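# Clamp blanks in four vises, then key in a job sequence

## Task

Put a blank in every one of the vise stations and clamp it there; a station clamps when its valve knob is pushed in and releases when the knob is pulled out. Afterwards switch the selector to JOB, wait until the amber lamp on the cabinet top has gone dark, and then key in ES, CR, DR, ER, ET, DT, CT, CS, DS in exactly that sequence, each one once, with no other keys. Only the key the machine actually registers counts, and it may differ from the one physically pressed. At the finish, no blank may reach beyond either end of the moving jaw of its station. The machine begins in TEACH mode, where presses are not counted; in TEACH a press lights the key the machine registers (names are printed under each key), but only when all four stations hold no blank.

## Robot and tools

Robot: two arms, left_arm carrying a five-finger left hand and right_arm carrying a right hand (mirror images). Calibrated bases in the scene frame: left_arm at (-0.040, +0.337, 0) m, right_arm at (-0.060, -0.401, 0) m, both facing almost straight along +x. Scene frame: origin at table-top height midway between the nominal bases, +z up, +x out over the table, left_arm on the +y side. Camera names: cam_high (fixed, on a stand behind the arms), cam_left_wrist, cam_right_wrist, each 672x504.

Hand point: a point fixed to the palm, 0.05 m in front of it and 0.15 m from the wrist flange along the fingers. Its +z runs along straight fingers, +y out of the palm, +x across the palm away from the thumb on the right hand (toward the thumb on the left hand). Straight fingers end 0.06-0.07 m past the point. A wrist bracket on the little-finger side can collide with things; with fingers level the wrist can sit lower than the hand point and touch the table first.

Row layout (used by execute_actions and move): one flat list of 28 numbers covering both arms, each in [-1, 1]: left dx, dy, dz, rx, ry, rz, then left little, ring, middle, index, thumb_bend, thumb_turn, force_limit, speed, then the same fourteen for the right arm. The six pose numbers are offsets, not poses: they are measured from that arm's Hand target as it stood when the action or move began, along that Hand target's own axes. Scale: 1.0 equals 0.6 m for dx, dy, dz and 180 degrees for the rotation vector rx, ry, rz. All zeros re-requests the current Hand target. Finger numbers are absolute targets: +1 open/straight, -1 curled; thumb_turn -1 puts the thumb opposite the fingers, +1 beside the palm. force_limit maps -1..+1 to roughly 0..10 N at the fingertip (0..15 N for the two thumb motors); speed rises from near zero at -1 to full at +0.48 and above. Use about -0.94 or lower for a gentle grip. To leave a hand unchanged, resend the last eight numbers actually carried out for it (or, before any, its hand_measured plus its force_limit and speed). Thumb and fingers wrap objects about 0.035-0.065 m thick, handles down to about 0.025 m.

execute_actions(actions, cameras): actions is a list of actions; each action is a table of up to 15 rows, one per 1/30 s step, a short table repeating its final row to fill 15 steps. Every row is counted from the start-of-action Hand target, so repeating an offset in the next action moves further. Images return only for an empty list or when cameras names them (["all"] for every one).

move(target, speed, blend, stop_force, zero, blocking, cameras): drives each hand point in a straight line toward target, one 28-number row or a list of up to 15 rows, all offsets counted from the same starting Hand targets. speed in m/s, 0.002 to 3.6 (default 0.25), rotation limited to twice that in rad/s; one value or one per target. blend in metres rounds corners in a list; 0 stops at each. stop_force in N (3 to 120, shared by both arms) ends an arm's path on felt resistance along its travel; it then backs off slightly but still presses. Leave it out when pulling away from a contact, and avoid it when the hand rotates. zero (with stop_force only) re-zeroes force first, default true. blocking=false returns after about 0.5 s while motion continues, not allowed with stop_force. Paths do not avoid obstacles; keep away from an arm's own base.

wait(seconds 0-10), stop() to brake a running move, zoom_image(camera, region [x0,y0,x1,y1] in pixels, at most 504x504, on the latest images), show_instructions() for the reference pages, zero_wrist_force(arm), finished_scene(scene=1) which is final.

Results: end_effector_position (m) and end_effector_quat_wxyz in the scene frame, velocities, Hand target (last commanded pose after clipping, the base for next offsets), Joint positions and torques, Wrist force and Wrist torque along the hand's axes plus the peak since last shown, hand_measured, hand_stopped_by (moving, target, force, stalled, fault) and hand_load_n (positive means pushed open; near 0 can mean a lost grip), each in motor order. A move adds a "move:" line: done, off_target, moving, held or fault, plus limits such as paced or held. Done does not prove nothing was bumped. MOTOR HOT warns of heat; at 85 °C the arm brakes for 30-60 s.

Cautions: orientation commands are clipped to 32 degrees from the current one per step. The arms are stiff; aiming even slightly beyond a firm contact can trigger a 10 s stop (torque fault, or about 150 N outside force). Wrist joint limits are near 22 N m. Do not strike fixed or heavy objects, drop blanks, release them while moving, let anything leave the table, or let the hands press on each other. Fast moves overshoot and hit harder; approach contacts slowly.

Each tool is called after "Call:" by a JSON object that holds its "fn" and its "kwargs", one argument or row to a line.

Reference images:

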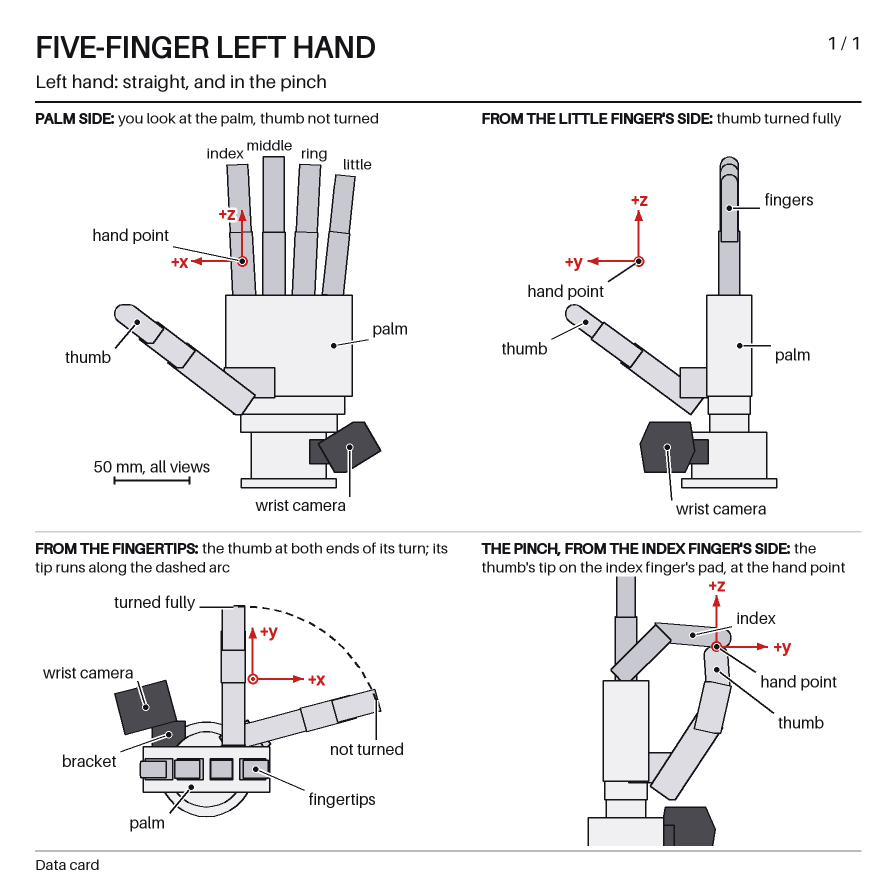

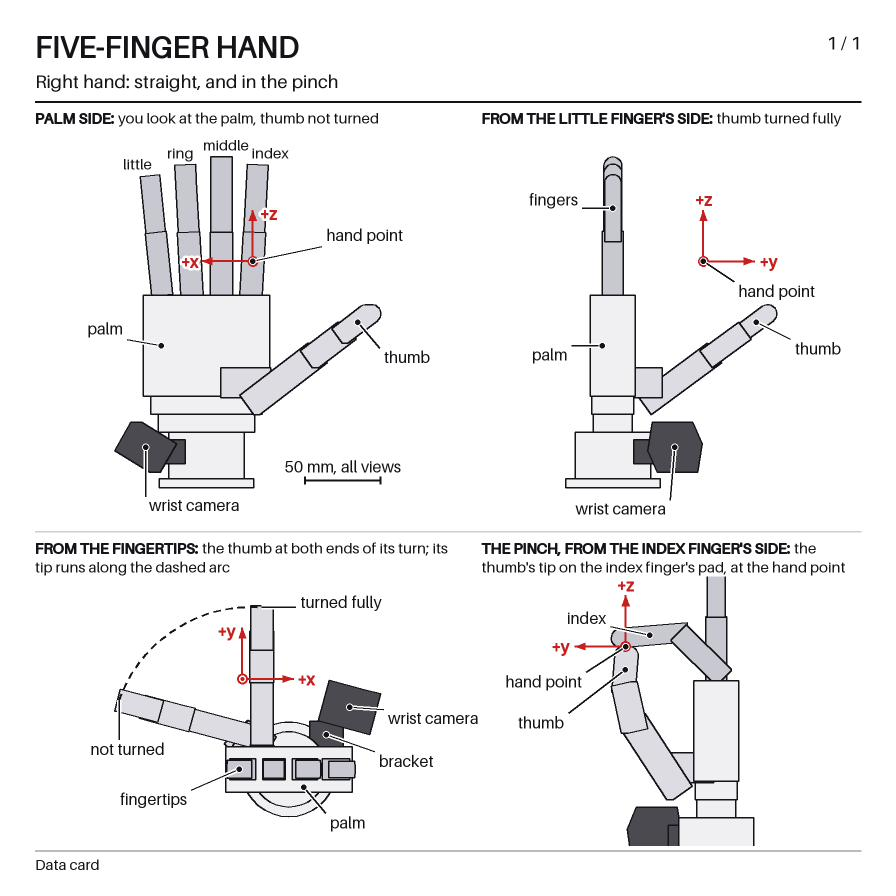

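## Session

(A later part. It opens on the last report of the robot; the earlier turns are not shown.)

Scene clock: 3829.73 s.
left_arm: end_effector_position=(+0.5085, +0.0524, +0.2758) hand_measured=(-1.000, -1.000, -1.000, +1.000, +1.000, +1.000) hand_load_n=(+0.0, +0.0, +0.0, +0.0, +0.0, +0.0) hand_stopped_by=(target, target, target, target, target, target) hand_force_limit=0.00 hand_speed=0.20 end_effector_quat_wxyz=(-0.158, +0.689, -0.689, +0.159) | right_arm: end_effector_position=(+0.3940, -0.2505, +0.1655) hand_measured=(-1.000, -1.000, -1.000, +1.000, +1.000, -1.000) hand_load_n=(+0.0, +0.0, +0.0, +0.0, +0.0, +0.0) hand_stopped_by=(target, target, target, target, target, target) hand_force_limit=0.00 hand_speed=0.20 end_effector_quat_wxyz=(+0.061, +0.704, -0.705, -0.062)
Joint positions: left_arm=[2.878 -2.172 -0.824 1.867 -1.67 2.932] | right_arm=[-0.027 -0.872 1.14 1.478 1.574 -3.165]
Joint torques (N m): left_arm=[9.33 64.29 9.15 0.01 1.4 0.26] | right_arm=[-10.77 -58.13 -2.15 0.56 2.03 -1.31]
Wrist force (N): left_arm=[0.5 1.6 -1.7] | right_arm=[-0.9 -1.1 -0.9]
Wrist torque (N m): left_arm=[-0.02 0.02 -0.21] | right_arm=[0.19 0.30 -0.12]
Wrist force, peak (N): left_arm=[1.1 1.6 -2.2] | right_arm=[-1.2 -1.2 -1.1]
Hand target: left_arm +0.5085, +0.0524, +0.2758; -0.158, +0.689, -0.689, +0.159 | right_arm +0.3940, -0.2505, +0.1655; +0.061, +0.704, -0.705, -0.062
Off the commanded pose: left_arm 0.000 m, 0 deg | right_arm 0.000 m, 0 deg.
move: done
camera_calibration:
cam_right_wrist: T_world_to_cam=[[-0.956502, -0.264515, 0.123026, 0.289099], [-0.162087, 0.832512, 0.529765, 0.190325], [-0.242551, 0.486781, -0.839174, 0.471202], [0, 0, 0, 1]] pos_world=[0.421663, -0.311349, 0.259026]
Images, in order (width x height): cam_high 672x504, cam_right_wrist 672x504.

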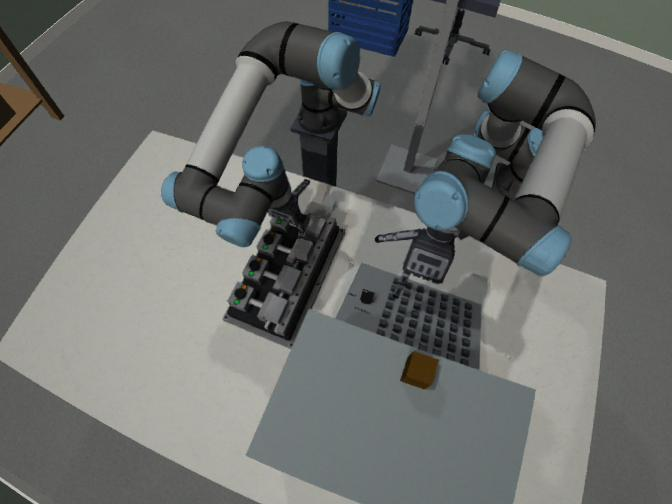

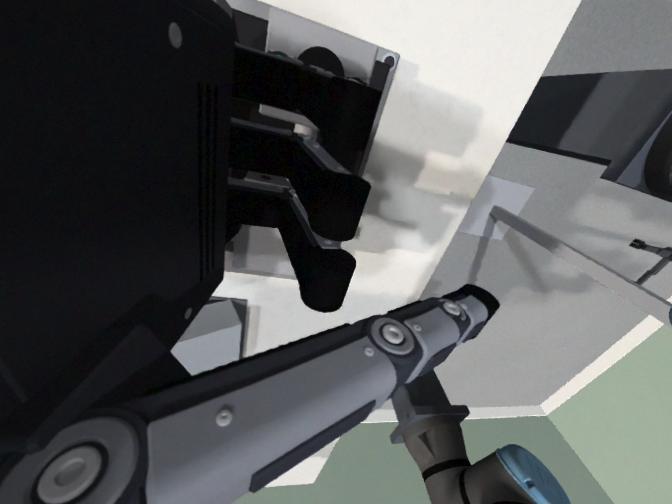

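Call:
{"fn": "move", "kwargs": {
  "target": [0,0,0,0,0,0,-1,-1,-1,1,1,1,0,0.2,0,-0.0012,0.0066,0,0,0,-1,-1,-1,1,1,-1,0,0.2],
  "speed": 0.01,
  "stop_force": 4,
  "cameras": []
}}

Scene clock: 3885.03 s.
left_arm: end_effector_position=(+0.5085, +0.0524, +0.2758) hand_measured=(-1.000, -1.000, -1.000, +1.000, +1.000, +1.000) hand_load_n=(+0.0, +0.0, +0.0, +0.0, +0.0, +0.0) hand_stopped_by=(target, target, target, target, target, target) hand_force_limit=0.00 hand_speed=0.20 end_effector_quat_wxyz=(-0.158, +0.689, -0.689, +0.159) | right_arm: end_effector_position=(+0.3940, -0.2505, +0.1642) hand_measured=(-1.000, -1.000, -1.000, +1.000, +1.000, -1.000) hand_load_n=(+0.0, +0.0, +0.0, +0.0, +0.0, +0.0) hand_stopped_by=(target, target, target, target, target, target) hand_force_limit=0.00 hand_speed=0.20 end_effector_quat_wxyz=(+0.061, +0.704, -0.705, -0.062)
Joint positions: left_arm=[2.878 -2.172 -0.824 1.867 -1.67 2.932] | right_arm=[-0.027 -0.871 1.142 1.474 1.574 -3.165]
Joint torques (N m): left_arm=[9.51 63.65 8.66 -0.06 1.35 0.22] | right_arm=[-7.96 -54.25 -27.1 3.77 1.13 -1.16]
Wrist force (N): left_arm=[0.7 1.4 -2.2] | right_arm=[-0.6 -0.8 -7.7]
Wrist torque (N m): left_arm=[-0.03 -0.01 -0.20] | right_arm=[0.58 0.35 -0.10]
Wrist force, peak (N): left_arm=[0.8 1.5 -2.3] | right_arm=[-0.5 -0.6 -12.1]
Hand target: left_arm +0.5085, +0.0524, +0.2758; -0.158, +0.689, -0.689, +0.159 | right_arm +0.3940, -0.2505, +0.1642; +0.061, +0.704, -0.705, -0.062 (not the last commanded pose)
Off the commanded pose: left_arm 0.000 m, 0 deg | right_arm 0.003 m, 0 deg.
move: contact (right_arm)
No camera images: "cameras" was empty.

Call:
{"fn": "move", "kwargs": {
  "target": [
    [0,0,0,0,0,0,-1,-1,-1,1,1,1,0,0.2,0,0.00145,-0.00821,0,0,0,-1,-1,-1,1,1,-1,0,0.2],
    [0,0,0,0,0,0,-1,-1,-1,1,1,1,0,0.2,0.005,-0.03352,-0.01439,0,0,0,-1,-1,-1,1,1,-1,0,0.2]
  ],
  "speed": 0.04,
  "cameras": []
}}

Call:
{"fn": "move", "kwargs": {
  "target": [0,0,0,0,0,0,-1,-1,-1,1,1,1,0,0.2,0,-0.0044,0.02496,0,0,0,-1,-1,-1,1,1,-1,0,0.2],
  "speed": 0.02,
  "stop_force": 4,
  "cameras": ["cam_high"]
}}

Call:
{"fn": "zoom_image", "kwargs": {
  "camera": "cam_high",
  "region": [255, 190, 335, 260]
}}

Scene clock: 3911.37 s.
left_arm: end_effector_position=(+0.5085, +0.0524, +0.2758) hand_measured=(-1.000, -1.000, -1.000, +1.000, +1.000, +1.000) hand_load_n=(+0.0, +0.0, +0.0, +0.0, +0.0, +0.0) hand_stopped_by=(target, target, target, target, target, target) hand_force_limit=0.00 hand_speed=0.20 end_effector_quat_wxyz=(-0.158, +0.689, -0.689, +0.159) | right_arm: end_effector_position=(+0.4153, -0.2535, +0.1692) hand_measured=(-1.000, -1.000, -1.000, +1.000, +1.000, -1.000) hand_load_n=(+0.0, +0.0, +0.0, +0.0, +0.0, +0.0) hand_stopped_by=(target, target, target, target, target, target) hand_force_limit=0.00 hand_speed=0.20 end_effector_quat_wxyz=(+0.061, +0.704, -0.705, -0.062)
Joint positions: left_arm=[2.878 -2.172 -0.824 1.867 -1.67 2.932] | right_arm=[-0.031 -0.821 1.042 1.525 1.575 -3.169]
Joint torques (N m): left_arm=[9.24 64.1 9.23 -0.11 1.23 0.11] | right_arm=[-10.57 -31.05 -32.18 5.05 2.3 -1.35]
Wrist force (N): left_arm=[0.6 1.4 -1.9] | right_arm=[-0.9 -0.9 -1.0]
Wrist torque (N m): left_arm=[-0.05 0.01 -0.20] | right_arm=[0.21 0.30 -0.12]
Wrist force, peak (N): left_arm=[0.9 1.7 -2.2] | right_arm=[-0.5 -0.8 -7.8]
Hand target: left_arm +0.5085, +0.0524, +0.2758; -0.158, +0.689, -0.689, +0.159 | right_arm +0.4153, -0.2535, +0.1692; +0.061, +0.704, -0.705, -0.062
Off the commanded pose: left_arm 0.000 m, 0 deg | right_arm 0.000 m, 0 deg.
move: done
No camera images: "cameras" was empty.

Scene clock: 3912.93 s.
left_arm: end_effector_position=(+0.5085, +0.0524, +0.2758) hand_measured=(-1.000, -1.000, -1.000, +1.000, +1.000, +1.000) hand_load_n=(+0.0, +0.5, +0.0, +0.0, +0.0, +0.0) hand_stopped_by=(target, target, target, target, target, target) hand_force_limit=0.00 hand_speed=0.20 end_effector_quat_wxyz=(-0.158, +0.689, -0.689, +0.159) | right_arm: end_effector_position=(+0.4153, -0.2535, +0.1632) hand_measured=(-1.000, -1.000, -1.000, +1.000, +1.000, -1.000) hand_load_n=(+0.0, +0.0, +0.0, -4.5, +0.0, +0.0) hand_stopped_by=(target, target, target, target, target, target) hand_force_limit=0.00 hand_speed=0.20 end_effector_quat_wxyz=(+0.061, +0.704, -0.705, -0.062)
Joint positions: left_arm=[2.878 -2.172 -0.824 1.867 -1.67 2.932] | right_arm=[-0.031 -0.818 1.051 1.512 1.575 -3.169]
Joint torques (N m): left_arm=[9.73 64.25 8.96 -0.16 1.26 0.04] | right_arm=[-9.92 -59.24 -29.37 3.45 2.25 -0.37]
Wrist force (N): left_arm=[0.8 1.6 -2.2] | right_arm=[-0.7 2.3 -2.9]
Wrist torque (N m): left_arm=[0.00 -0.03 -0.19] | right_arm=[0.13 0.28 -0.12]
Wrist force, peak (N): left_arm=[0.7 1.8 -2.2] | right_arm=[-0.5 4.3 -7.0]
Hand target: left_arm +0.5085, +0.0524, +0.2758; -0.158, +0.689, -0.689, +0.159 | right_arm +0.4153, -0.2535, +0.1632; +0.061, +0.704, -0.705, -0.062 (not the last commanded pose)
Off the commanded pose: left_arm 0.000 m, 0 deg | right_arm 0.009 m, 0 deg.
move: contact (right_arm)
Images, in order (width x height): cam_high 672x504.

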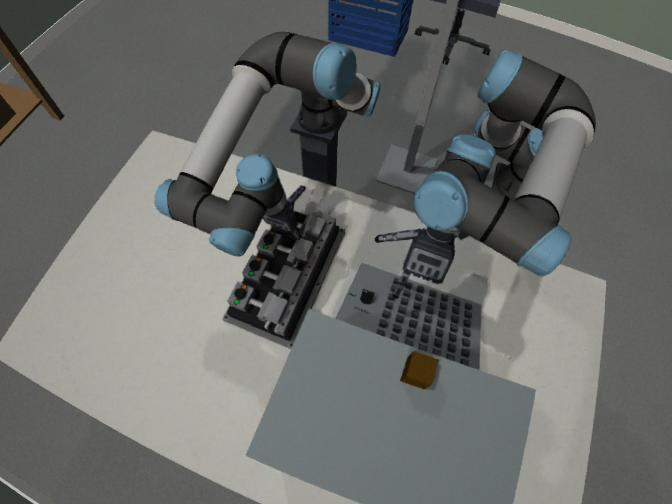

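Scaled by 6.300 from the camera's 672x504 image, which has a finer 960x720 frame.

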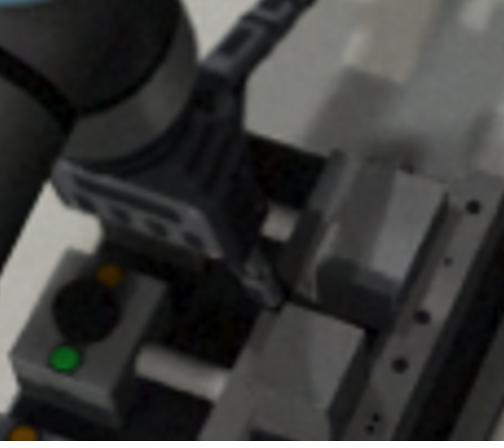

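Call:
{"fn": "move", "kwargs": {
  "target": [
    [0,0,0,0,0,0,-1,-1,-1,1,1,1,0,0.2,0,0.0061,-0.0057,0,0,0,-1,-1,-1,1,1,-1,0,0.2],
    [0,0,0,0,0,0,-1,-1,-1,1,1,1,0,0.2,0,0.02465,-0.13954,0,0,0,-1,-1,-1,1,1,-1,0,0.2],
    [0,0,0,0,0,0,-1,-1,-1,1,1,1,0,0.2,-0.0742,-0.1448,-0.0879,0.3056,0,0,1,1,1,1,1,1,0,0.2]
  ],
  "speed": [0.03,0.1,0.2],
  "cameras": ["cam_high","cam_right_wrist"]
}}

Scene clock: 3979.53 s.
left_arm: end_effector_position=(+0.5085, +0.0524, +0.2758) hand_measured=(-1.000, -1.000, -1.000, +1.000, +1.000, +1.000) hand_load_n=(+0.0, +0.0, +0.5, +0.0, +0.0, +0.0) hand_stopped_by=(target, target, target, target, target, target) hand_force_limit=0.00 hand_speed=0.20 end_effector_quat_wxyz=(-0.158, +0.689, -0.689, +0.159) | right_arm: end_effector_position=(+0.5101, -0.2092, +0.2001) hand_measured=(+1.000, +1.000, +1.000, +1.000, +1.000, +1.000) hand_load_n=(+0.0, +0.0, +0.0, +0.0, +0.0, +0.0) hand_stopped_by=(target, target, target, target, target, target) hand_force_limit=0.00 hand_speed=0.20 end_effector_quat_wxyz=(-0.271, +0.653, -0.654, +0.271)
Joint positions: left_arm=[2.878 -2.172 -0.824 1.867 -1.67 2.932] | right_arm=[0.061 -1.258 1.456 0.589 1.616 -3.095]
Joint torques (N m): left_arm=[9.12 63.14 9.35 -0.23 1.11 -0.12] | right_arm=[10.4 -44.15 -5.79 -0.87 0.96 1.25]
Wrist force (N): left_arm=[0.7 1.6 -2.2] | right_arm=[-0.1 -1.5 -1.3]
Wrist torque (N m): left_arm=[0.00 -0.01 -0.20] | right_arm=[0.27 0.19 -0.36]
Wrist force, peak (N): left_arm=[0.7 1.8 -2.4] | right_arm=[-0.7 2.4 -3.0]
Hand target: left_arm +0.5085, +0.0524, +0.2758; -0.158, +0.689, -0.689, +0.159 | right_arm +0.5101, -0.2092, +0.2001; -0.271, +0.653, -0.654, +0.271
Off the commanded pose: left_arm 0.000 m, 0 deg | right_arm 0.000 m, 0 deg.
move: done
camera_calibration:
cam_right_wrist: T_world_to_cam=[[-0.649401, -0.264429, -0.71299, 0.417495], [-0.526139, 0.833191, 0.170206, 0.414147], [0.54905, 0.485664, -0.680202, 0.0724504], [0, 0, 0, 1]] pos_world=[0.449242, -0.269852, 0.276461]
Images, in order (width x height): cam_high 672x504, cam_right_wrist 672x504.

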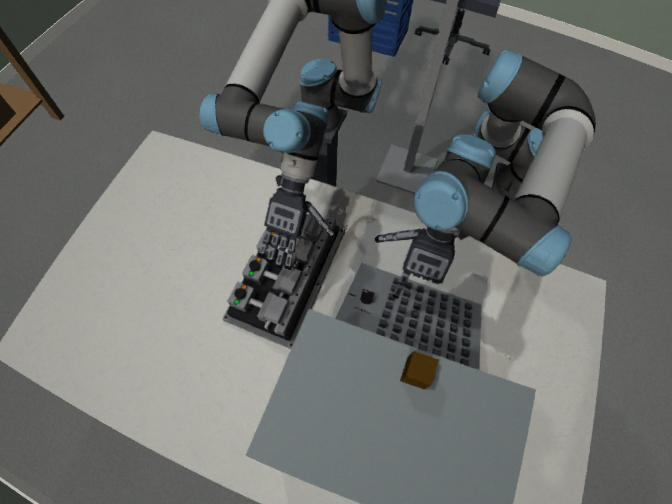

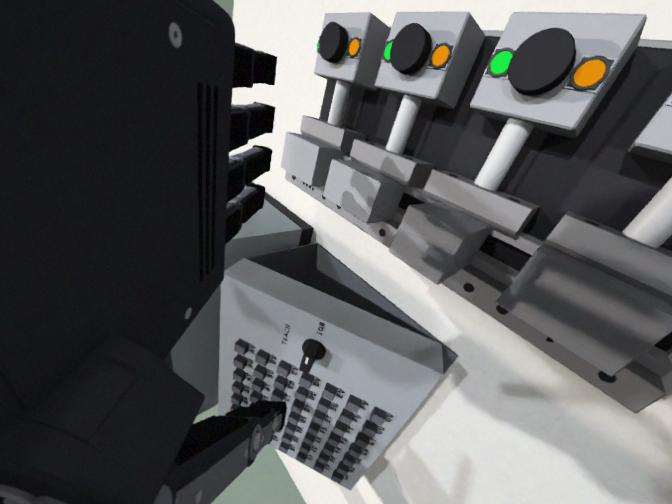

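Call:
{"fn": "zoom_image", "kwargs": {
  "camera": "cam_right_wrist",
  "region": [490, 200, 610, 320]
}}

Scaled by 4.200 from the camera's 672x504 image, which has a finer 960x720 frame.

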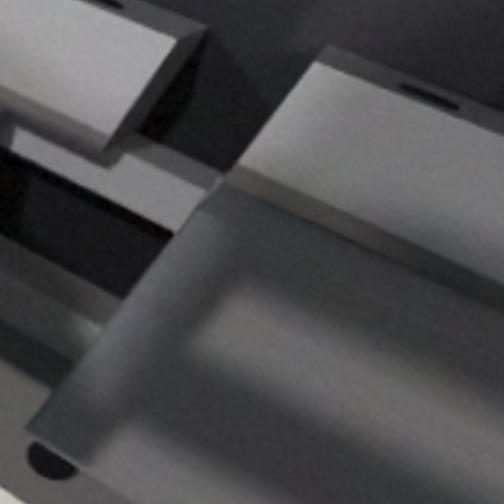

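Call:
{"fn": "move", "kwargs": {
  "target": [0,0,0,0,0,0,-1,-1,-1,1,1,1,0,0.2,0.0583,0.0648,0.0648,0,0,0,1,1,1,1,1,1,0,0.2],
  "speed": 0.1,
  "cameras": ["cam_high","cam_right_wrist"]
}}

Scene clock: 4013.53 s.
left_arm: end_effector_position=(+0.5085, +0.0524, +0.2758) hand_measured=(-1.000, -1.000, -1.000, +1.000, +1.000, +1.000) hand_load_n=(+0.0, +0.0, +0.0, +0.0, +0.0, +0.0) hand_stopped_by=(target, target, target, target, target, target) hand_force_limit=0.00 hand_speed=0.20 end_effector_quat_wxyz=(-0.158, +0.689, -0.689, +0.159) | right_arm: end_effector_position=(+0.5101, -0.2440, +0.1452) hand_measured=(+1.000, +1.000, +1.000, +1.000, +1.000, +1.000) hand_load_n=(+0.0, +0.0, +0.0, +0.0, +0.0, -0.5) hand_stopped_by=(target, target, target, target, target, target) hand_force_limit=0.00 hand_speed=0.20 end_effector_quat_wxyz=(-0.271, +0.653, -0.654, +0.271)
Joint positions: left_arm=[2.878 -2.172 -0.824 1.867 -1.67 2.932] | right_arm=[-0.018 -1.25 1.59 0.446 1.56 -3.152]
Joint torques (N m): left_arm=[9.46 63.76 9.9 -0.3 1.11 -0.25] | right_arm=[-11.29 -18.86 -2.24 -1.31 -2.1 -1.43]
Wrist force (N): left_arm=[0.9 1.3 -1.9] | right_arm=[-0.3 -1.5 -1.2]
Wrist torque (N m): left_arm=[-0.06 -0.04 -0.19] | right_arm=[0.25 0.20 -0.28]
Wrist force, peak (N): left_arm=[0.6 1.6 -2.4] | right_arm=[-2.5 -1.1 -1.8]
Hand target: left_arm +0.5085, +0.0524, +0.2758; -0.158, +0.689, -0.689, +0.159 | right_arm +0.5101, -0.2441, +0.1451; -0.271, +0.653, -0.654, +0.271
Off the commanded pose: left_arm 0.000 m, 0 deg | right_arm 0.000 m, 0 deg.
move: done
camera_calibration:
cam_right_wrist: T_world_to_cam=[[-0.649475, -0.264409, -0.712931, 0.369149], [-0.526088, 0.833217, 0.170241, 0.452546], [0.549012, 0.485631, -0.680256, 0.0520761], [0, 0, 0, 1]] pos_world=[0.449242, -0.304752, 0.221561]
Images, in order (width x height): cam_high 672x504, cam_right_wrist 672x504.

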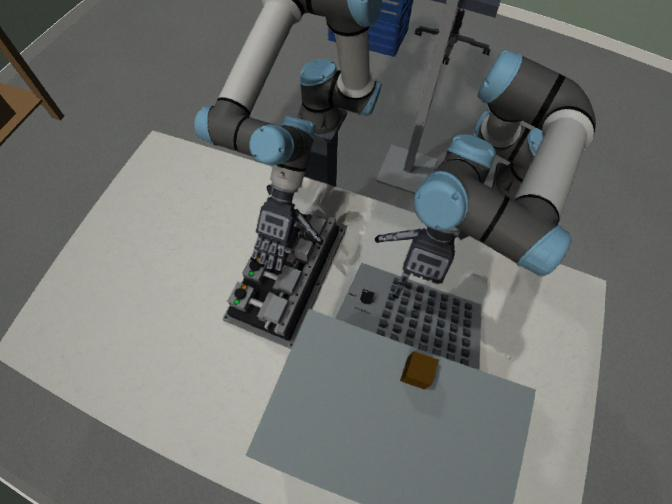

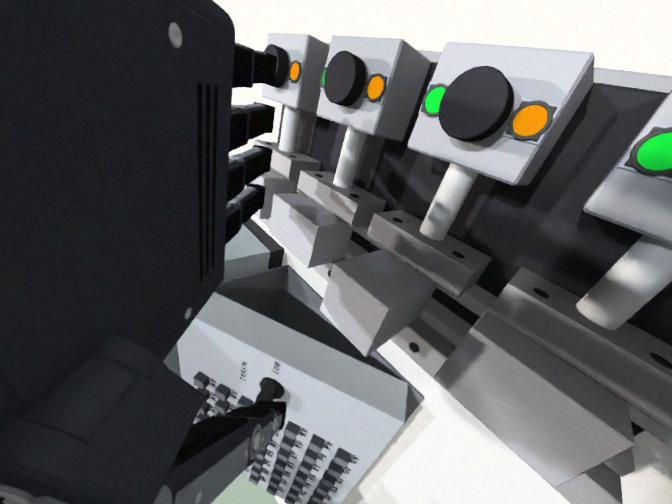

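Call:
{"fn": "zoom_image", "kwargs": {
  "camera": "cam_right_wrist",
  "region": [425, 250, 545, 390]
}}

Call:
{"fn": "zoom_image", "kwargs": {
  "camera": "cam_right_wrist",
  "region": [460, 260, 540, 340]
}}

Scaled by 3.600 from the camera's 672x504 image, which has a finer 960x720 frame.

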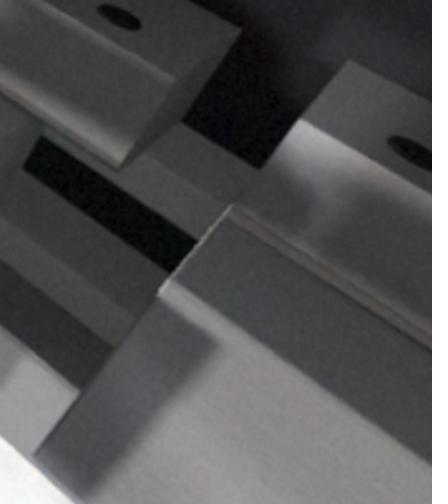

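Scaled by 6.300 from the camera's 672x504 image, which has a finer 960x720 frame.

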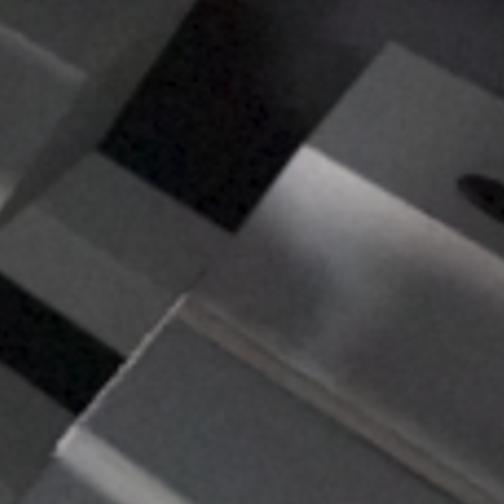

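Call:
{"fn": "zoom_image", "kwargs": {
  "camera": "cam_right_wrist",
  "region": [474, 290, 504, 320]
}}

Call:
{"fn": "zoom_image", "kwargs": {
  "camera": "cam_right_wrist",
  "region": [460, 290, 520, 350]
}}

Scaled by 16.800 from the camera's 672x504 image, which has a finer 960x720 frame.

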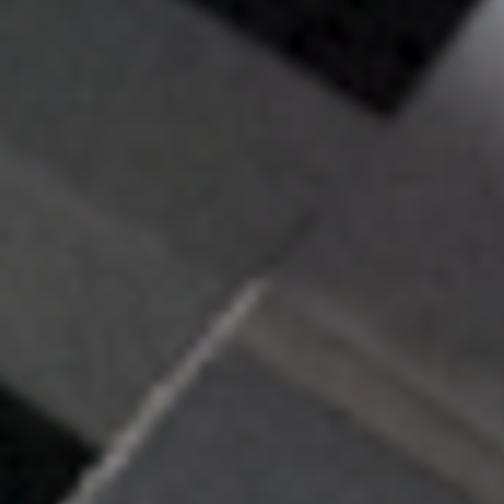

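Scaled by 8.400 from the camera's 672x504 image, which has a finer 960x720 frame.

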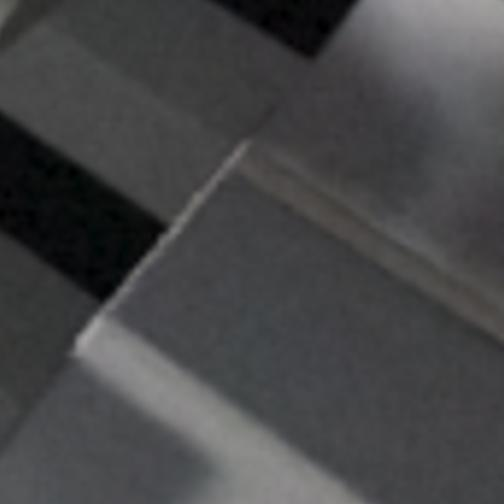

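Call:
{"fn": "move", "kwargs": {
  "target": [0,0,0,0,0,0,-1,-1,-1,1,1,1,0,0.2,0,-0.2051,0.1815,0,0,0,1,1,1,1,1,1,0,0.2],
  "speed": 0.12,
  "cameras": ["cam_right_wrist"]
}}

Scene clock: 4085.60 s.
left_arm: end_effector_position=(+0.5085, +0.0524, +0.2758) hand_measured=(-1.000, -1.000, -1.000, +1.000, +1.000, +1.000) hand_load_n=(+0.0, +0.0, +0.0, +0.0, +0.0, +0.0) hand_stopped_by=(target, target, target, target, target, target) hand_force_limit=0.00 hand_speed=0.20 end_effector_quat_wxyz=(-0.158, +0.689, -0.689, +0.159) | right_arm: end_effector_position=(+0.6740, -0.2443, +0.1551) hand_measured=(+1.000, +1.000, +1.000, +1.000, +1.000, +1.000) hand_load_n=(+0.0, +0.0, +0.0, +0.0, +0.0, +0.0) hand_stopped_by=(target, target, target, target, target, target) hand_force_limit=0.00 hand_speed=0.20 end_effector_quat_wxyz=(-0.271, +0.653, -0.654, +0.271)
Joint positions: left_arm=[2.878 -2.172 -0.824 1.867 -1.67 2.932] | right_arm=[-0.014 -0.858 0.957 0.686 1.563 -3.149]
Joint torques (N m): left_arm=[9.56 63.58 9.38 -0.26 1.1 -0.2] | right_arm=[10.86 -29.83 -31.46 2.3 2.1 -0.86]
Wrist force (N): left_arm=[0.4 1.2 -2.3] | right_arm=[-0.3 -1.5 -0.9]
Wrist torque (N m): left_arm=[-0.04 0.01 -0.20] | right_arm=[0.25 0.17 -0.26]
Wrist force, peak (N): left_arm=[0.5 1.9 -2.4] | right_arm=[-0.4 -1.6 -1.4]
Hand target: left_arm +0.5085, +0.0524, +0.2758; -0.158, +0.689, -0.689, +0.159 | right_arm +0.6741, -0.2443, +0.1551; -0.271, +0.653, -0.654, +0.271
Off the commanded pose: left_arm 0.000 m, 0 deg | right_arm 0.000 m, 0 deg.
move: done
camera_calibration:
cam_right_wrist: T_world_to_cam=[[-0.649401, -0.264429, -0.71299, 0.48254], [-0.526139, 0.833191, 0.170206, 0.537369], [0.54905, 0.485664, -0.680202, -0.0310526], [0, 0, 0, 1]] pos_world=[0.613142, -0.305052, 0.231461]
Images, in order (width x height): cam_right_wrist 672x504.

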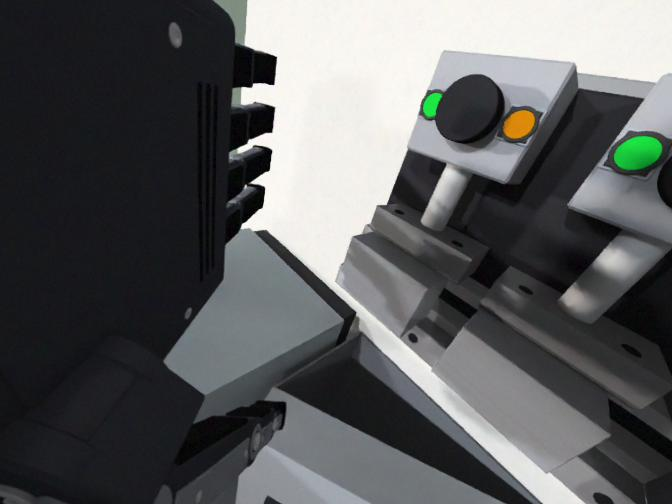

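Call:
{"fn": "zoom_image", "kwargs": {
  "camera": "cam_right_wrist",
  "region": [440, 250, 520, 340]
}}

Call:
{"fn": "zoom_image", "kwargs": {
  "camera": "cam_right_wrist",
  "region": [460, 275, 500, 325]
}}

Scaled by 5.600 from the camera's 672x504 image, which has a finer 960x720 frame.

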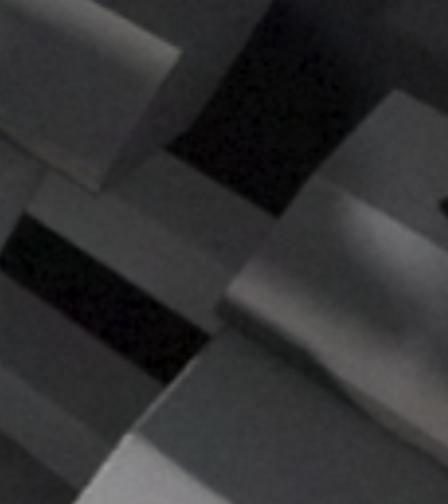

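Scaled by 10.080 from the camera's 672x504 image, which has a finer 960x720 frame.

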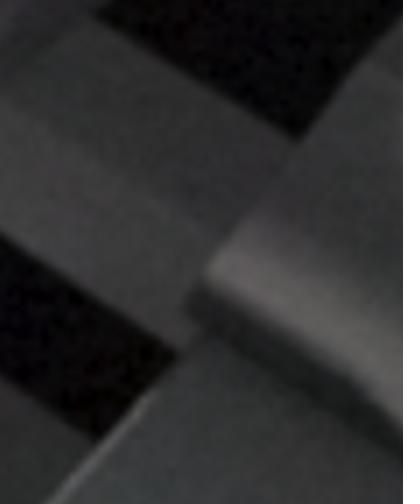

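Call:
{"fn": "zoom_image", "kwargs": {
  "camera": "cam_right_wrist",
  "region": [325, 190, 405, 290]
}}

Scaled by 5.040 from the camera's 672x504 image, which has a finer 960x720 frame.

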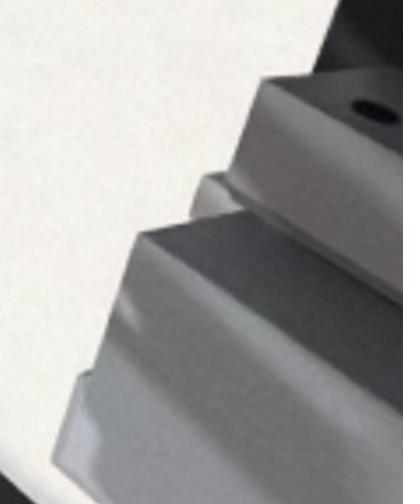

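Call:
{"fn": "move", "kwargs": {
  "target": [
    [0,0,0,0,0,0,-1,-1,-1,1,1,1,0,0.2,0,-0.0943,-0.0943,0,0,0,1,1,1,1,1,1,0,0.2],
    [0,0,0,0,0,0,-1,-1,-1,1,1,1,0,0.2,-0.0515,0.2237,-0.4123,-0.25,0,0,-1,-1,1,1,1,-1,0,0.2]
  ],
  "speed": [0.15,0.2],
  "blend": [0.03,0],
  "cameras": []
}}

Scene clock: 4120.37 s.
left_arm: end_effector_position=(+0.5085, +0.0524, +0.2758) hand_measured=(-1.000, -1.000, -1.000, +1.000, +1.000, +1.000) hand_load_n=(+0.0, +0.0, +0.5, +0.0, +0.0, +0.0) hand_stopped_by=(target, target, target, target, target, target) hand_force_limit=0.00 hand_speed=0.20 end_effector_quat_wxyz=(-0.158, +0.689, -0.689, +0.159) | right_arm: end_effector_position=(+0.4043, -0.2131, +0.2351) hand_measured=(-1.000, -1.000, +1.000, +1.000, +1.000, -1.000) hand_load_n=(+0.0, +0.0, +0.0, +0.0, -0.5, +0.0) hand_stopped_by=(target, target, target, target, target, target) hand_force_limit=0.00 hand_speed=0.20 end_effector_quat_wxyz=(+0.000, +0.707, -0.708, +0.000)
Joint positions: left_arm=[2.878 -2.172 -0.824 1.867 -1.67 2.932] | right_arm=[0.043 -0.973 1.046 1.498 1.57 -3.095]
Joint torques (N m): left_arm=[9 62.71 9.9 -0.36 0.91 -0.34] | right_arm=[11.03 -55.15 -3.26 2.58 -2.09 1.37]
Wrist force (N): left_arm=[0.7 1.3 -2.2] | right_arm=[-0.7 -1.4 -1.1]
Wrist torque (N m): left_arm=[-0.04 -0.02 -0.19] | right_arm=[0.18 0.27 -0.24]
Wrist force, peak (N): left_arm=[0.8 1.5 -2.4] | right_arm=[-0.3 -2.0 -1.3]
Hand target: left_arm +0.5085, +0.0524, +0.2758; -0.158, +0.689, -0.689, +0.159 | right_arm +0.4043, -0.2131, +0.2351; +0.000, +0.707, -0.708, +0.000
Off the commanded pose: left_arm 0.000 m, 0 deg | right_arm 0.000 m, 0 deg.
move: done
No camera images: "cameras" was empty.

Call:
{"fn": "move", "kwargs": {
  "target": [0,0,0,0,0,0,-1,-1,-1,1,1,1,0,0.2,0,0,0.1285,0,0,0,-1,-1,1,1,1,-1,0,0.2],
  "speed": 0.04,
  "stop_force": 5,
  "cameras": ["cam_high"]
}}

Call:
{"fn": "zoom_image", "kwargs": {
  "camera": "cam_high",
  "region": [255, 180, 345, 260]
}}

Scene clock: 4128.43 s.
left_arm: end_effector_position=(+0.5085, +0.0524, +0.2758) hand_measured=(-1.000, -1.000, -1.000, +1.000, +1.000, +1.000) hand_load_n=(+0.5, +0.0, +0.0, +0.0, +0.0, +0.0) hand_stopped_by=(target, target, target, target, target, target) hand_force_limit=0.00 hand_speed=0.20 end_effector_quat_wxyz=(-0.158, +0.689, -0.689, +0.159) | right_arm: end_effector_position=(+0.4043, -0.2131, +0.1595) hand_measured=(-1.000, -1.000, +1.000, +1.000, +1.000, -1.000) hand_load_n=(+0.0, +0.5, -2.0, +0.0, +0.0, +0.0) hand_stopped_by=(target, target, target, target, target, target) hand_force_limit=0.00 hand_speed=0.20 end_effector_quat_wxyz=(+0.000, +0.707, -0.708, +0.000)
Joint positions: left_arm=[2.878 -2.172 -0.824 1.867 -1.67 2.932] | right_arm=[0.043 -0.941 1.19 1.323 1.57 -3.095]
Joint torques (N m): left_arm=[9.26 62.7 9.81 -0.5 0.96 -0.48] | right_arm=[10.26 -52.87 -28.31 3.38 1.3 1.51]
Wrist force (N): left_arm=[0.7 1.5 -1.8] | right_arm=[-0.8 0.0 -5.8]
Wrist torque (N m): left_arm=[-0.04 -0.01 -0.20] | right_arm=[0.36 0.43 -0.19]
Wrist force, peak (N): left_arm=[0.9 1.5 -2.3] | right_arm=[-1.0 0.1 -10.9]
Hand target: left_arm +0.5085, +0.0524, +0.2758; -0.158, +0.689, -0.689, +0.159 | right_arm +0.4043, -0.2131, +0.1595; +0.000, +0.707, -0.708, +0.000 (not the last commanded pose)
Off the commanded pose: left_arm 0.000 m, 0 deg | right_arm 0.001 m, 0 deg.
move: contact (right_arm)
Images, in order (width x height): cam_high 672x504.

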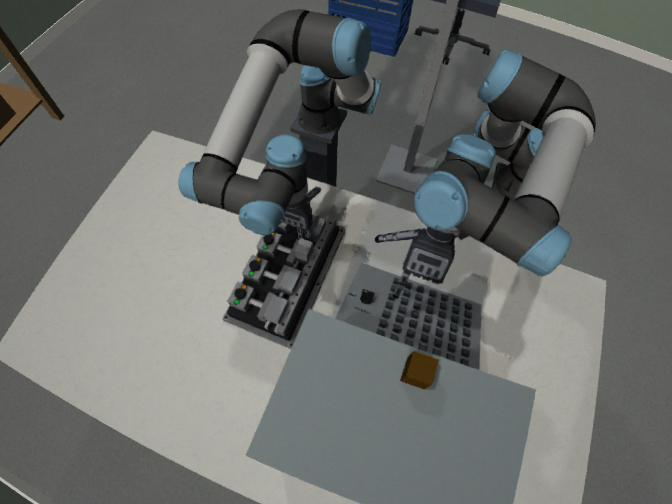

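Scaled by 5.600 from the camera's 672x504 image, which has a finer 960x720 frame.

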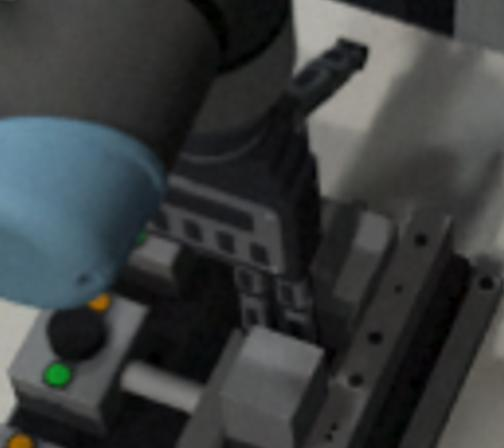

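Call:
{"fn": "move", "kwargs": {
  "target": [0,0,0,0,0,0,-1,-1,-1,1,1,1,0,0.2,0,0,-0.002,0,0,0,-1,-1,1,1,1,-1,0,0.2],
  "speed": 0.02,
  "cameras": []
}}

Call:
{"fn": "move", "kwargs": {
  "target": [0,0,0,0,0,0,-1,-1,-1,1,1,1,0,0.2,0,0.018,0,0,0,0,-1,-1,1,1,1,-1,0,0.2],
  "speed": 0.008,
  "stop_force": 5,
  "cameras": []
}}

Scene clock: 4134.57 s.
left_arm: end_effector_position=(+0.5085, +0.0524, +0.2758) hand_measured=(-1.000, -1.000, -1.000, +1.000, +1.000, +1.000) hand_load_n=(+0.0, +0.0, +0.0, +0.0, +0.0, +0.0) hand_stopped_by=(target, target, target, target, target, target) hand_force_limit=0.00 hand_speed=0.20 end_effector_quat_wxyz=(-0.158, +0.689, -0.689, +0.159) | right_arm: end_effector_position=(+0.4043, -0.2131, +0.1607) hand_measured=(-1.000, -1.000, +1.000, +1.000, +1.000, -1.000) hand_load_n=(+0.0, +0.0, +0.0, +0.0, +0.0, +0.0) hand_stopped_by=(target, target, target, target, target, target) hand_force_limit=0.00 hand_speed=0.20 end_effector_quat_wxyz=(+0.000, +0.707, -0.708, +0.000)
Joint positions: left_arm=[2.878 -2.172 -0.824 1.867 -1.67 2.932] | right_arm=[0.043 -0.942 1.188 1.325 1.57 -3.095]
Joint torques (N m): left_arm=[9.42 62.01 10.32 -0.53 0.81 -0.47] | right_arm=[7.63 -56.17 -29.37 4.48 1.36 1.29]
Wrist force (N): left_arm=[0.5 0.9 -1.8] | right_arm=[-1.0 -1.4 -0.9]
Wrist torque (N m): left_arm=[-0.11 0.03 -0.19] | right_arm=[0.17 0.33 -0.24]
Wrist force, peak (N): left_arm=[0.8 1.8 -2.3] | right_arm=[-0.8 0.1 -6.0]
Hand target: left_arm +0.5085, +0.0524, +0.2758; -0.158, +0.689, -0.689, +0.159 | right_arm +0.4043, -0.2131, +0.1607; +0.000, +0.707, -0.708, +0.000
Off the commanded pose: left_arm 0.000 m, 0 deg | right_arm 0.000 m, 0 deg.
move: done
No camera images: "cameras" was empty.

Scene clock: 4136.57 s.
left_arm: end_effector_position=(+0.5085, +0.0524, +0.2758) hand_measured=(-1.000, -1.000, -1.000, +1.000, +1.000, +1.000) hand_load_n=(+0.0, +0.0, +0.0, +0.0, +0.0, +0.0) hand_stopped_by=(target, target, target, target, target, target) hand_force_limit=0.00 hand_speed=0.20 end_effector_quat_wxyz=(-0.158, +0.689, -0.689, +0.159) | right_arm: end_effector_position=(+0.3973, -0.2131, +0.1607) hand_measured=(-1.000, -1.000, +1.000, +1.000, +1.000, -1.000) hand_load_n=(+0.0, +0.0, +0.0, +0.5, +0.0, +0.0) hand_stopped_by=(target, target, target, target, target, target) hand_force_limit=0.00 hand_speed=0.20 end_effector_quat_wxyz=(+0.000, +0.707, -0.708, +0.000)
Joint positions: left_arm=[2.878 -2.172 -0.824 1.867 -1.67 2.932] | right_arm=[0.043 -0.959 1.215 1.314 1.57 -3.095]
Joint torques (N m): left_arm=[9.16 62.68 9.59 -0.44 0.88 -0.34] | right_arm=[7.33 -27.63 -27.43 5.55 2.03 -0.81]
Wrist force (N): left_arm=[0.6 1.2 -2.0] | right_arm=[-1.1 -6.5 1.1]
Wrist torque (N m): left_arm=[-0.07 0.00 -0.19] | right_arm=[0.34 0.29 -0.24]
Wrist force, peak (N): left_arm=[0.7 1.8 -2.2] | right_arm=[-1.5 -11.9 0.5]
Hand target: left_arm +0.5085, +0.0524, +0.2758; -0.158, +0.689, -0.689, +0.159 | right_arm +0.3973, -0.2131, +0.1607; +0.000, +0.707, -0.708, +0.000 (not the last commanded pose)
Off the commanded pose: left_arm 0.000 m, 0 deg | right_arm 0.004 m, 0 deg.
move: contact (right_arm)
No camera images: "cameras" was empty.

Call:
{"fn": "move", "kwargs": {
  "target": [0,0,0,0,0,0,-1,-1,-1,1,1,1,0,0.2,0,0.0083,0,0,0,0,-1,-1,1,1,1,-1,0,0.2],
  "speed": 0.008,
  "stop_force": 48,
  "zero": false,
  "cameras": []
}}

Scene clock: 4142.23 s.
left_arm: end_effector_position=(+0.5085, +0.0524, +0.2758) hand_measured=(-1.000, -1.000, -1.000, +1.000, +1.000, +1.000) hand_load_n=(+0.0, +0.0, +0.0, +0.0, +0.0, +0.0) hand_stopped_by=(target, target, target, target, target, target) hand_force_limit=0.00 hand_speed=0.20 end_effector_quat_wxyz=(-0.158, +0.689, -0.689, +0.159) | right_arm: end_effector_position=(+0.3924, -0.2131, +0.1607) hand_measured=(-1.000, -1.000, +1.000, +1.000, +1.000, -1.000) hand_load_n=(+0.0, +0.0, +4.0, +3.5, +0.0, +0.0) hand_stopped_by=(target, target, target, target, target, target) hand_force_limit=0.00 hand_speed=0.20 end_effector_quat_wxyz=(+0.000, +0.707, -0.708, +0.000)
Joint positions: left_arm=[2.878 -2.172 -0.824 1.867 -1.67 2.932] | right_arm=[0.044 -0.971 1.235 1.307 1.57 -3.094]
Joint torques (N m): left_arm=[9.11 61.92 9.91 -0.53 0.86 -0.56] | right_arm=[19.05 -54.01 11.24 12.49 2.12 0.54]
Wrist force (N): left_arm=[0.6 1.5 -2.2] | right_arm=[-3.0 -44.6 2.5]
Wrist torque (N m): left_arm=[-0.01 0.00 -0.20] | right_arm=[2.31 0.22 -0.68]
Wrist force, peak (N): left_arm=[1.0 1.7 -2.0] | right_arm=[-4.4 -47.4 5.3]
Hand target: left_arm +0.5085, +0.0524, +0.2758; -0.158, +0.689, -0.689, +0.159 | right_arm +0.3924, -0.2131, +0.1607; +0.000, +0.707, -0.708, +0.000
Off the commanded pose: left_arm 0.000 m, 0 deg | right_arm 0.000 m, 0 deg.
move: done
No camera images: "cameras" was empty.

Call:
{"fn": "move", "kwargs": {
  "target": [0,0,0,0,0,0,-1,-1,-1,1,1,1,0,0.2,0,0.0025,0,0,0,0,-1,-1,1,1,1,-1,0,0.2],
  "speed": 0.005,
  "stop_force": 52,
  "zero": false,
  "cameras": []
}}

Scene clock: 4152.37 s.
left_arm: end_effector_position=(+0.5085, +0.0524, +0.2758) hand_measured=(-1.000, -1.000, -1.000, +1.000, +1.000, +1.000) hand_load_n=(+0.0, +0.0, +0.0, +0.0, +0.0, +0.0) hand_stopped_by=(target, target, target, target, target, target) hand_force_limit=0.00 hand_speed=0.20 end_effector_quat_wxyz=(-0.158, +0.689, -0.689, +0.159) | right_arm: end_effector_position=(+0.3909, -0.2131, +0.1607) hand_measured=(-1.000, -1.000, +1.000, +1.000, +1.000, -1.000) hand_load_n=(+0.0, +0.5, +4.0, +3.5, +0.0, +0.5) hand_stopped_by=(target, target, target, target, target, target) hand_force_limit=0.00 hand_speed=0.20 end_effector_quat_wxyz=(+0.000, +0.707, -0.708, +0.000)
Joint positions: left_arm=[2.878 -2.172 -0.824 1.867 -1.67 2.932] | right_arm=[0.044 -0.974 1.241 1.305 1.57 -3.094]
Joint torques (N m): left_arm=[9.21 61.99 10.82 -0.52 0.79 -0.58] | right_arm=[18.15 -54.86 10.88 13.08 1.41 0.46]
Wrist force (N): left_arm=[0.8 1.5 -1.9] | right_arm=[-3.3 -46.1 4.8]
Wrist torque (N m): left_arm=[-0.03 -0.02 -0.19] | right_arm=[2.23 0.20 -0.72]
Wrist force, peak (N): left_arm=[1.0 1.7 -2.3] | right_arm=[-3.7 -47.6 7.1]
Hand target: left_arm +0.5085, +0.0524, +0.2758; -0.158, +0.689, -0.689, +0.159 | right_arm +0.3909, -0.2131, +0.1607; +0.000, +0.707, -0.708, +0.000
Off the commanded pose: left_arm 0.000 m, 0 deg | right_arm 0.000 m, 0 deg.
move: done
No camera images: "cameras" was empty.

Call:
{"fn": "move", "kwargs": {
  "target": [
    [0,0,0,0,0,0,-1,-1,-1,1,1,1,0,0.2,0,-0.014,0,0,0,0,-1,-1,1,1,1,-1,0,0.2],
    [0,0,0,0,0,0,-1,-1,-1,1,1,1,0,0.2,0,-0.014,-0.15,0,0,0,-1,-1,1,1,1,-1,0,0.2],
    [0,0,0,0,0,0,-1,-1,-1,1,1,1,0,0.2,0.0517,-0.1987,-0.1,0.25,0,0,1,1,1,1,1,1,0,0.2]
  ],
  "speed": [0.03,0.12,0.2],
  "cameras": []
}}

Call:
{"fn": "move", "kwargs": {
  "target": [0,0,0,0,0,0,-1,-1,-1,1,1,1,0,0.2,0,0.0891,0.0891,0,0,0,1,1,1,1,1,1,0,0.2],
  "speed": 0.1,
  "cameras": ["cam_high","cam_right_wrist"]
}}

Call:
{"fn": "zoom_image", "kwargs": {
  "camera": "cam_right_wrist",
  "region": [425, 250, 545, 390]
}}

Scene clock: 4166.33 s.
left_arm: end_effector_position=(+0.5085, +0.0524, +0.2758) hand_measured=(-1.000, -1.000, -1.000, +1.000, +1.000, +1.000) hand_load_n=(+0.0, +0.0, +0.0, +0.0, +0.0, -0.5) hand_stopped_by=(target, target, target, target, target, target) hand_force_limit=0.00 hand_speed=0.20 end_effector_quat_wxyz=(-0.158, +0.689, -0.689, +0.159) | right_arm: end_effector_position=(+0.5100, -0.2443, +0.2207) hand_measured=(+1.000, +1.000, +1.000, +1.000, +1.000, +1.000) hand_load_n=(-0.5, +0.0, +0.0, +0.0, -0.5, +0.0) hand_stopped_by=(target, target, target, target, target, target) hand_force_limit=0.00 hand_speed=0.20 end_effector_quat_wxyz=(-0.271, +0.653, -0.654, +0.271)
Joint positions: left_arm=[2.878 -2.172 -0.824 1.867 -1.67 2.932] | right_arm=[-0.019 -1.294 1.449 0.63 1.56 -3.152]
Joint torques (N m): left_arm=[8.55 61.9 10.78 -0.72 0.66 -0.61] | right_arm=[-10.4 -42.7 -5.59 -0.98 -1.59 -1.07]
Wrist force (N): left_arm=[0.8 1.4 -2.0] | right_arm=[-0.4 -0.8 -1.2]
Wrist torque (N m): left_arm=[-0.04 -0.02 -0.19] | right_arm=[0.38 0.22 -0.25]
Wrist force, peak (N): left_arm=[0.8 1.6 -2.4] | right_arm=[-3.3 -46.3 4.7]
Hand target: left_arm +0.5085, +0.0524, +0.2758; -0.158, +0.689, -0.689, +0.159 | right_arm +0.5100, -0.2443, +0.2207; -0.271, +0.653, -0.654, +0.271
Off the commanded pose: left_arm 0.000 m, 0 deg | right_arm 0.000 m, 0 deg.
move: done
No camera images: "cameras" was empty.

Scene clock: 4167.67 s.
left_arm: end_effector_position=(+0.5085, +0.0524, +0.2758) hand_measured=(-1.000, -1.000, -1.000, +1.000, +1.000, +1.000) hand_load_n=(+0.0, +0.0, +0.0, +0.0, +0.0, +0.0) hand_stopped_by=(target, target, target, target, target, target) hand_force_limit=0.00 hand_speed=0.20 end_effector_quat_wxyz=(-0.158, +0.689, -0.689, +0.159) | right_arm: end_effector_position=(+0.5100, -0.2443, +0.1452) hand_measured=(+1.000, +1.000, +1.000, +1.000, +1.000, +1.000) hand_load_n=(+0.0, +0.0, +0.0, -0.5, +0.0, +0.0) hand_stopped_by=(target, target, target, target, target, target) hand_force_limit=0.00 hand_speed=0.20 end_effector_quat_wxyz=(-0.271, +0.653, -0.654, +0.271)
Joint positions: left_arm=[2.878 -2.172 -0.824 1.867 -1.67 2.932] | right_arm=[-0.019 -1.25 1.59 0.446 1.56 -3.152]
Joint torques (N m): left_arm=[8.68 61.86 10.44 -0.63 0.75 -0.62] | right_arm=[10.15 -18.71 -1.63 -1.12 -1.02 1]
Wrist force (N): left_arm=[0.4 1.5 -1.8] | right_arm=[-0.4 -0.8 -1.2]
Wrist torque (N m): left_arm=[-0.03 0.04 -0.21] | right_arm=[0.36 0.22 -0.27]
Wrist force, peak (N): left_arm=[0.6 1.6 -2.3] | right_arm=[-0.6 -1.1 -1.6]
Hand target: left_arm +0.5085, +0.0524, +0.2758; -0.158, +0.689, -0.689, +0.159 | right_arm +0.5100, -0.2442, +0.1451; -0.271, +0.653, -0.654, +0.271
Off the commanded pose: left_arm 0.000 m, 0 deg | right_arm 0.000 m, 0 deg.
move: done
camera_calibration:
cam_right_wrist: T_world_to_cam=[[-0.649524, -0.264367, -0.712902, 0.36906], [-0.525999, 0.833274, 0.170232, 0.45264], [0.549039, 0.485555, -0.680288, 0.0522004], [0, 0, 0, 1]] pos_world=[0.449141, -0.304952, 0.221561]
Images, in order (width x height): cam_high 672x504, cam_right_wrist 672x504.

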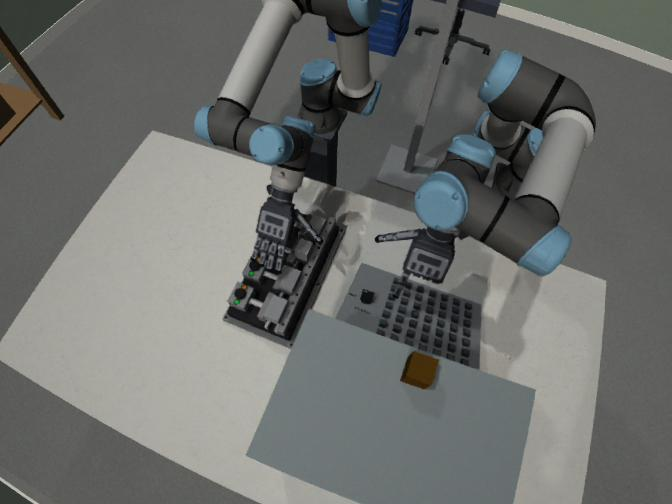

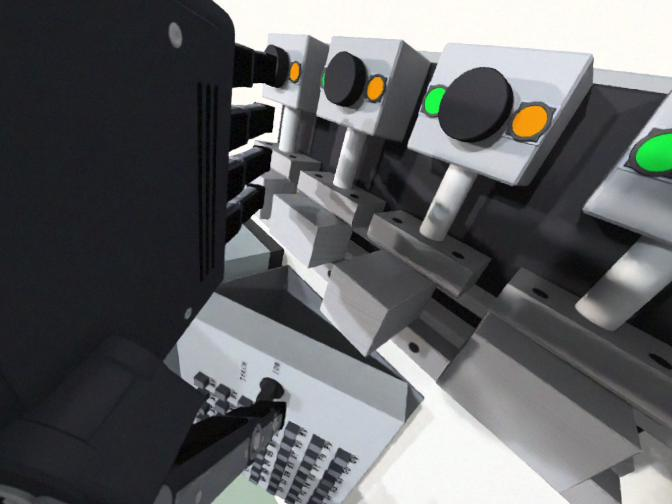

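Scaled by 3.600 from the camera's 672x504 image, which has a finer 960x720 frame.

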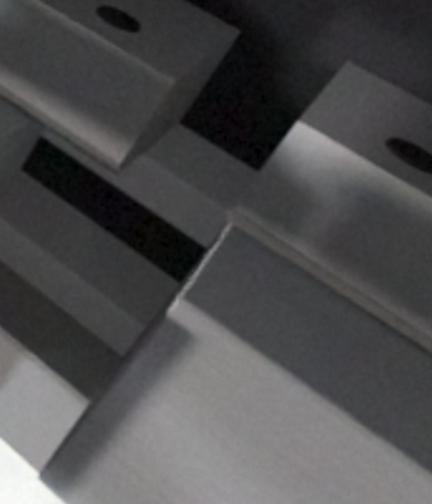

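Call:
{"fn": "zoom_image", "kwargs": {
  "camera": "cam_right_wrist",
  "region": [460, 290, 520, 350]
}}

Call:
{"fn": "zoom_image", "kwargs": {
  "camera": "cam_right_wrist",
  "region": [430, 260, 660, 500]
}}

Scaled by 8.400 from the camera's 672x504 image, which has a finer 960x720 frame.

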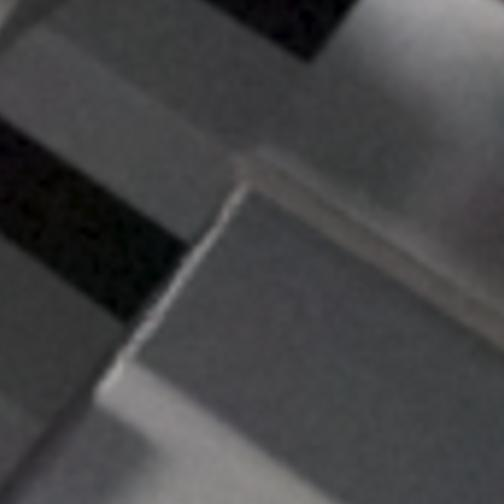

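Scaled by 2.100 from the camera's 672x504 image, which has a finer 960x720 frame.

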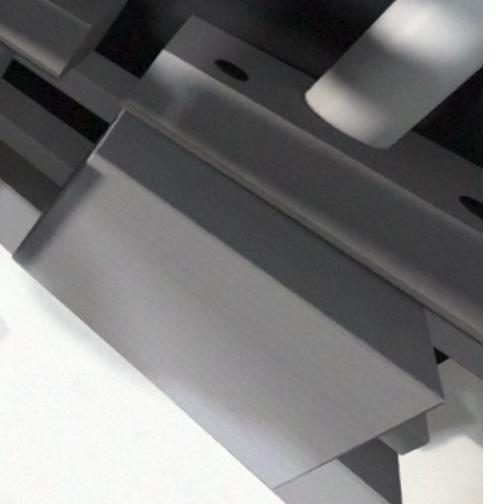

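Call:
{"fn": "move", "kwargs": {
  "target": [
    [0,0,0,0,0,0,-1,-1,-1,1,1,1,0,0.2,0,-0.0943,-0.0943,0,0,0,1,1,1,1,1,1,0,0.2],
    [0,0,0,0,0,0,-1,-1,-1,1,1,1,0,0.2,-0.0347,0.0037,-0.2158,-0.2944,0,0,-1,-1,-1,1,1,-1,0,0.2]
  ],
  "speed": [0.12,0.2],
  "cameras": []
}}

Scene clock: 4230.73 s.
left_arm: end_effector_position=(+0.5085, +0.0524, +0.2758) hand_measured=(-1.000, -1.000, -1.000, +1.000, +1.000, +1.000) hand_load_n=(+0.5, +0.0, +0.0, +0.0, +0.0, +0.0) hand_stopped_by=(target, target, target, target, target, target) hand_force_limit=0.00 hand_speed=0.20 end_effector_quat_wxyz=(-0.158, +0.689, -0.689, +0.159) | right_arm: end_effector_position=(+0.4169, -0.2233, +0.2351) hand_measured=(-1.000, -1.000, -1.000, +1.000, +1.000, -1.000) hand_load_n=(+0.0, +0.0, +0.0, +0.0, +0.0, +0.0) hand_stopped_by=(target, target, target, target, target, target) hand_force_limit=0.00 hand_speed=0.20 end_effector_quat_wxyz=(+0.049, +0.705, -0.706, -0.050)
Joint positions: left_arm=[2.878 -2.172 -0.824 1.867 -1.67 2.932] | right_arm=[0.021 -0.847 0.899 1.658 1.567 -3.117]
Joint torques (N m): left_arm=[8.82 61.49 11.08 -0.74 0.73 -0.63] | right_arm=[11.68 -30.22 -27.13 4.41 -1.65 1.49]
Wrist force (N): left_arm=[0.5 1.5 -2.2] | right_arm=[-1.0 -0.6 -0.8]
Wrist torque (N m): left_arm=[-0.02 0.02 -0.21] | right_arm=[0.26 0.32 -0.20]
Wrist force, peak (N): left_arm=[1.0 1.8 -2.0] | right_arm=[-0.5 -1.3 -1.6]
Hand target: left_arm +0.5085, +0.0524, +0.2758; -0.158, +0.689, -0.689, +0.159 | right_arm +0.4169, -0.2233, +0.2351; +0.049, +0.705, -0.706, -0.050
Off the commanded pose: left_arm 0.000 m, 0 deg | right_arm 0.000 m, 0 deg.
move: done
No camera images: "cameras" was empty.


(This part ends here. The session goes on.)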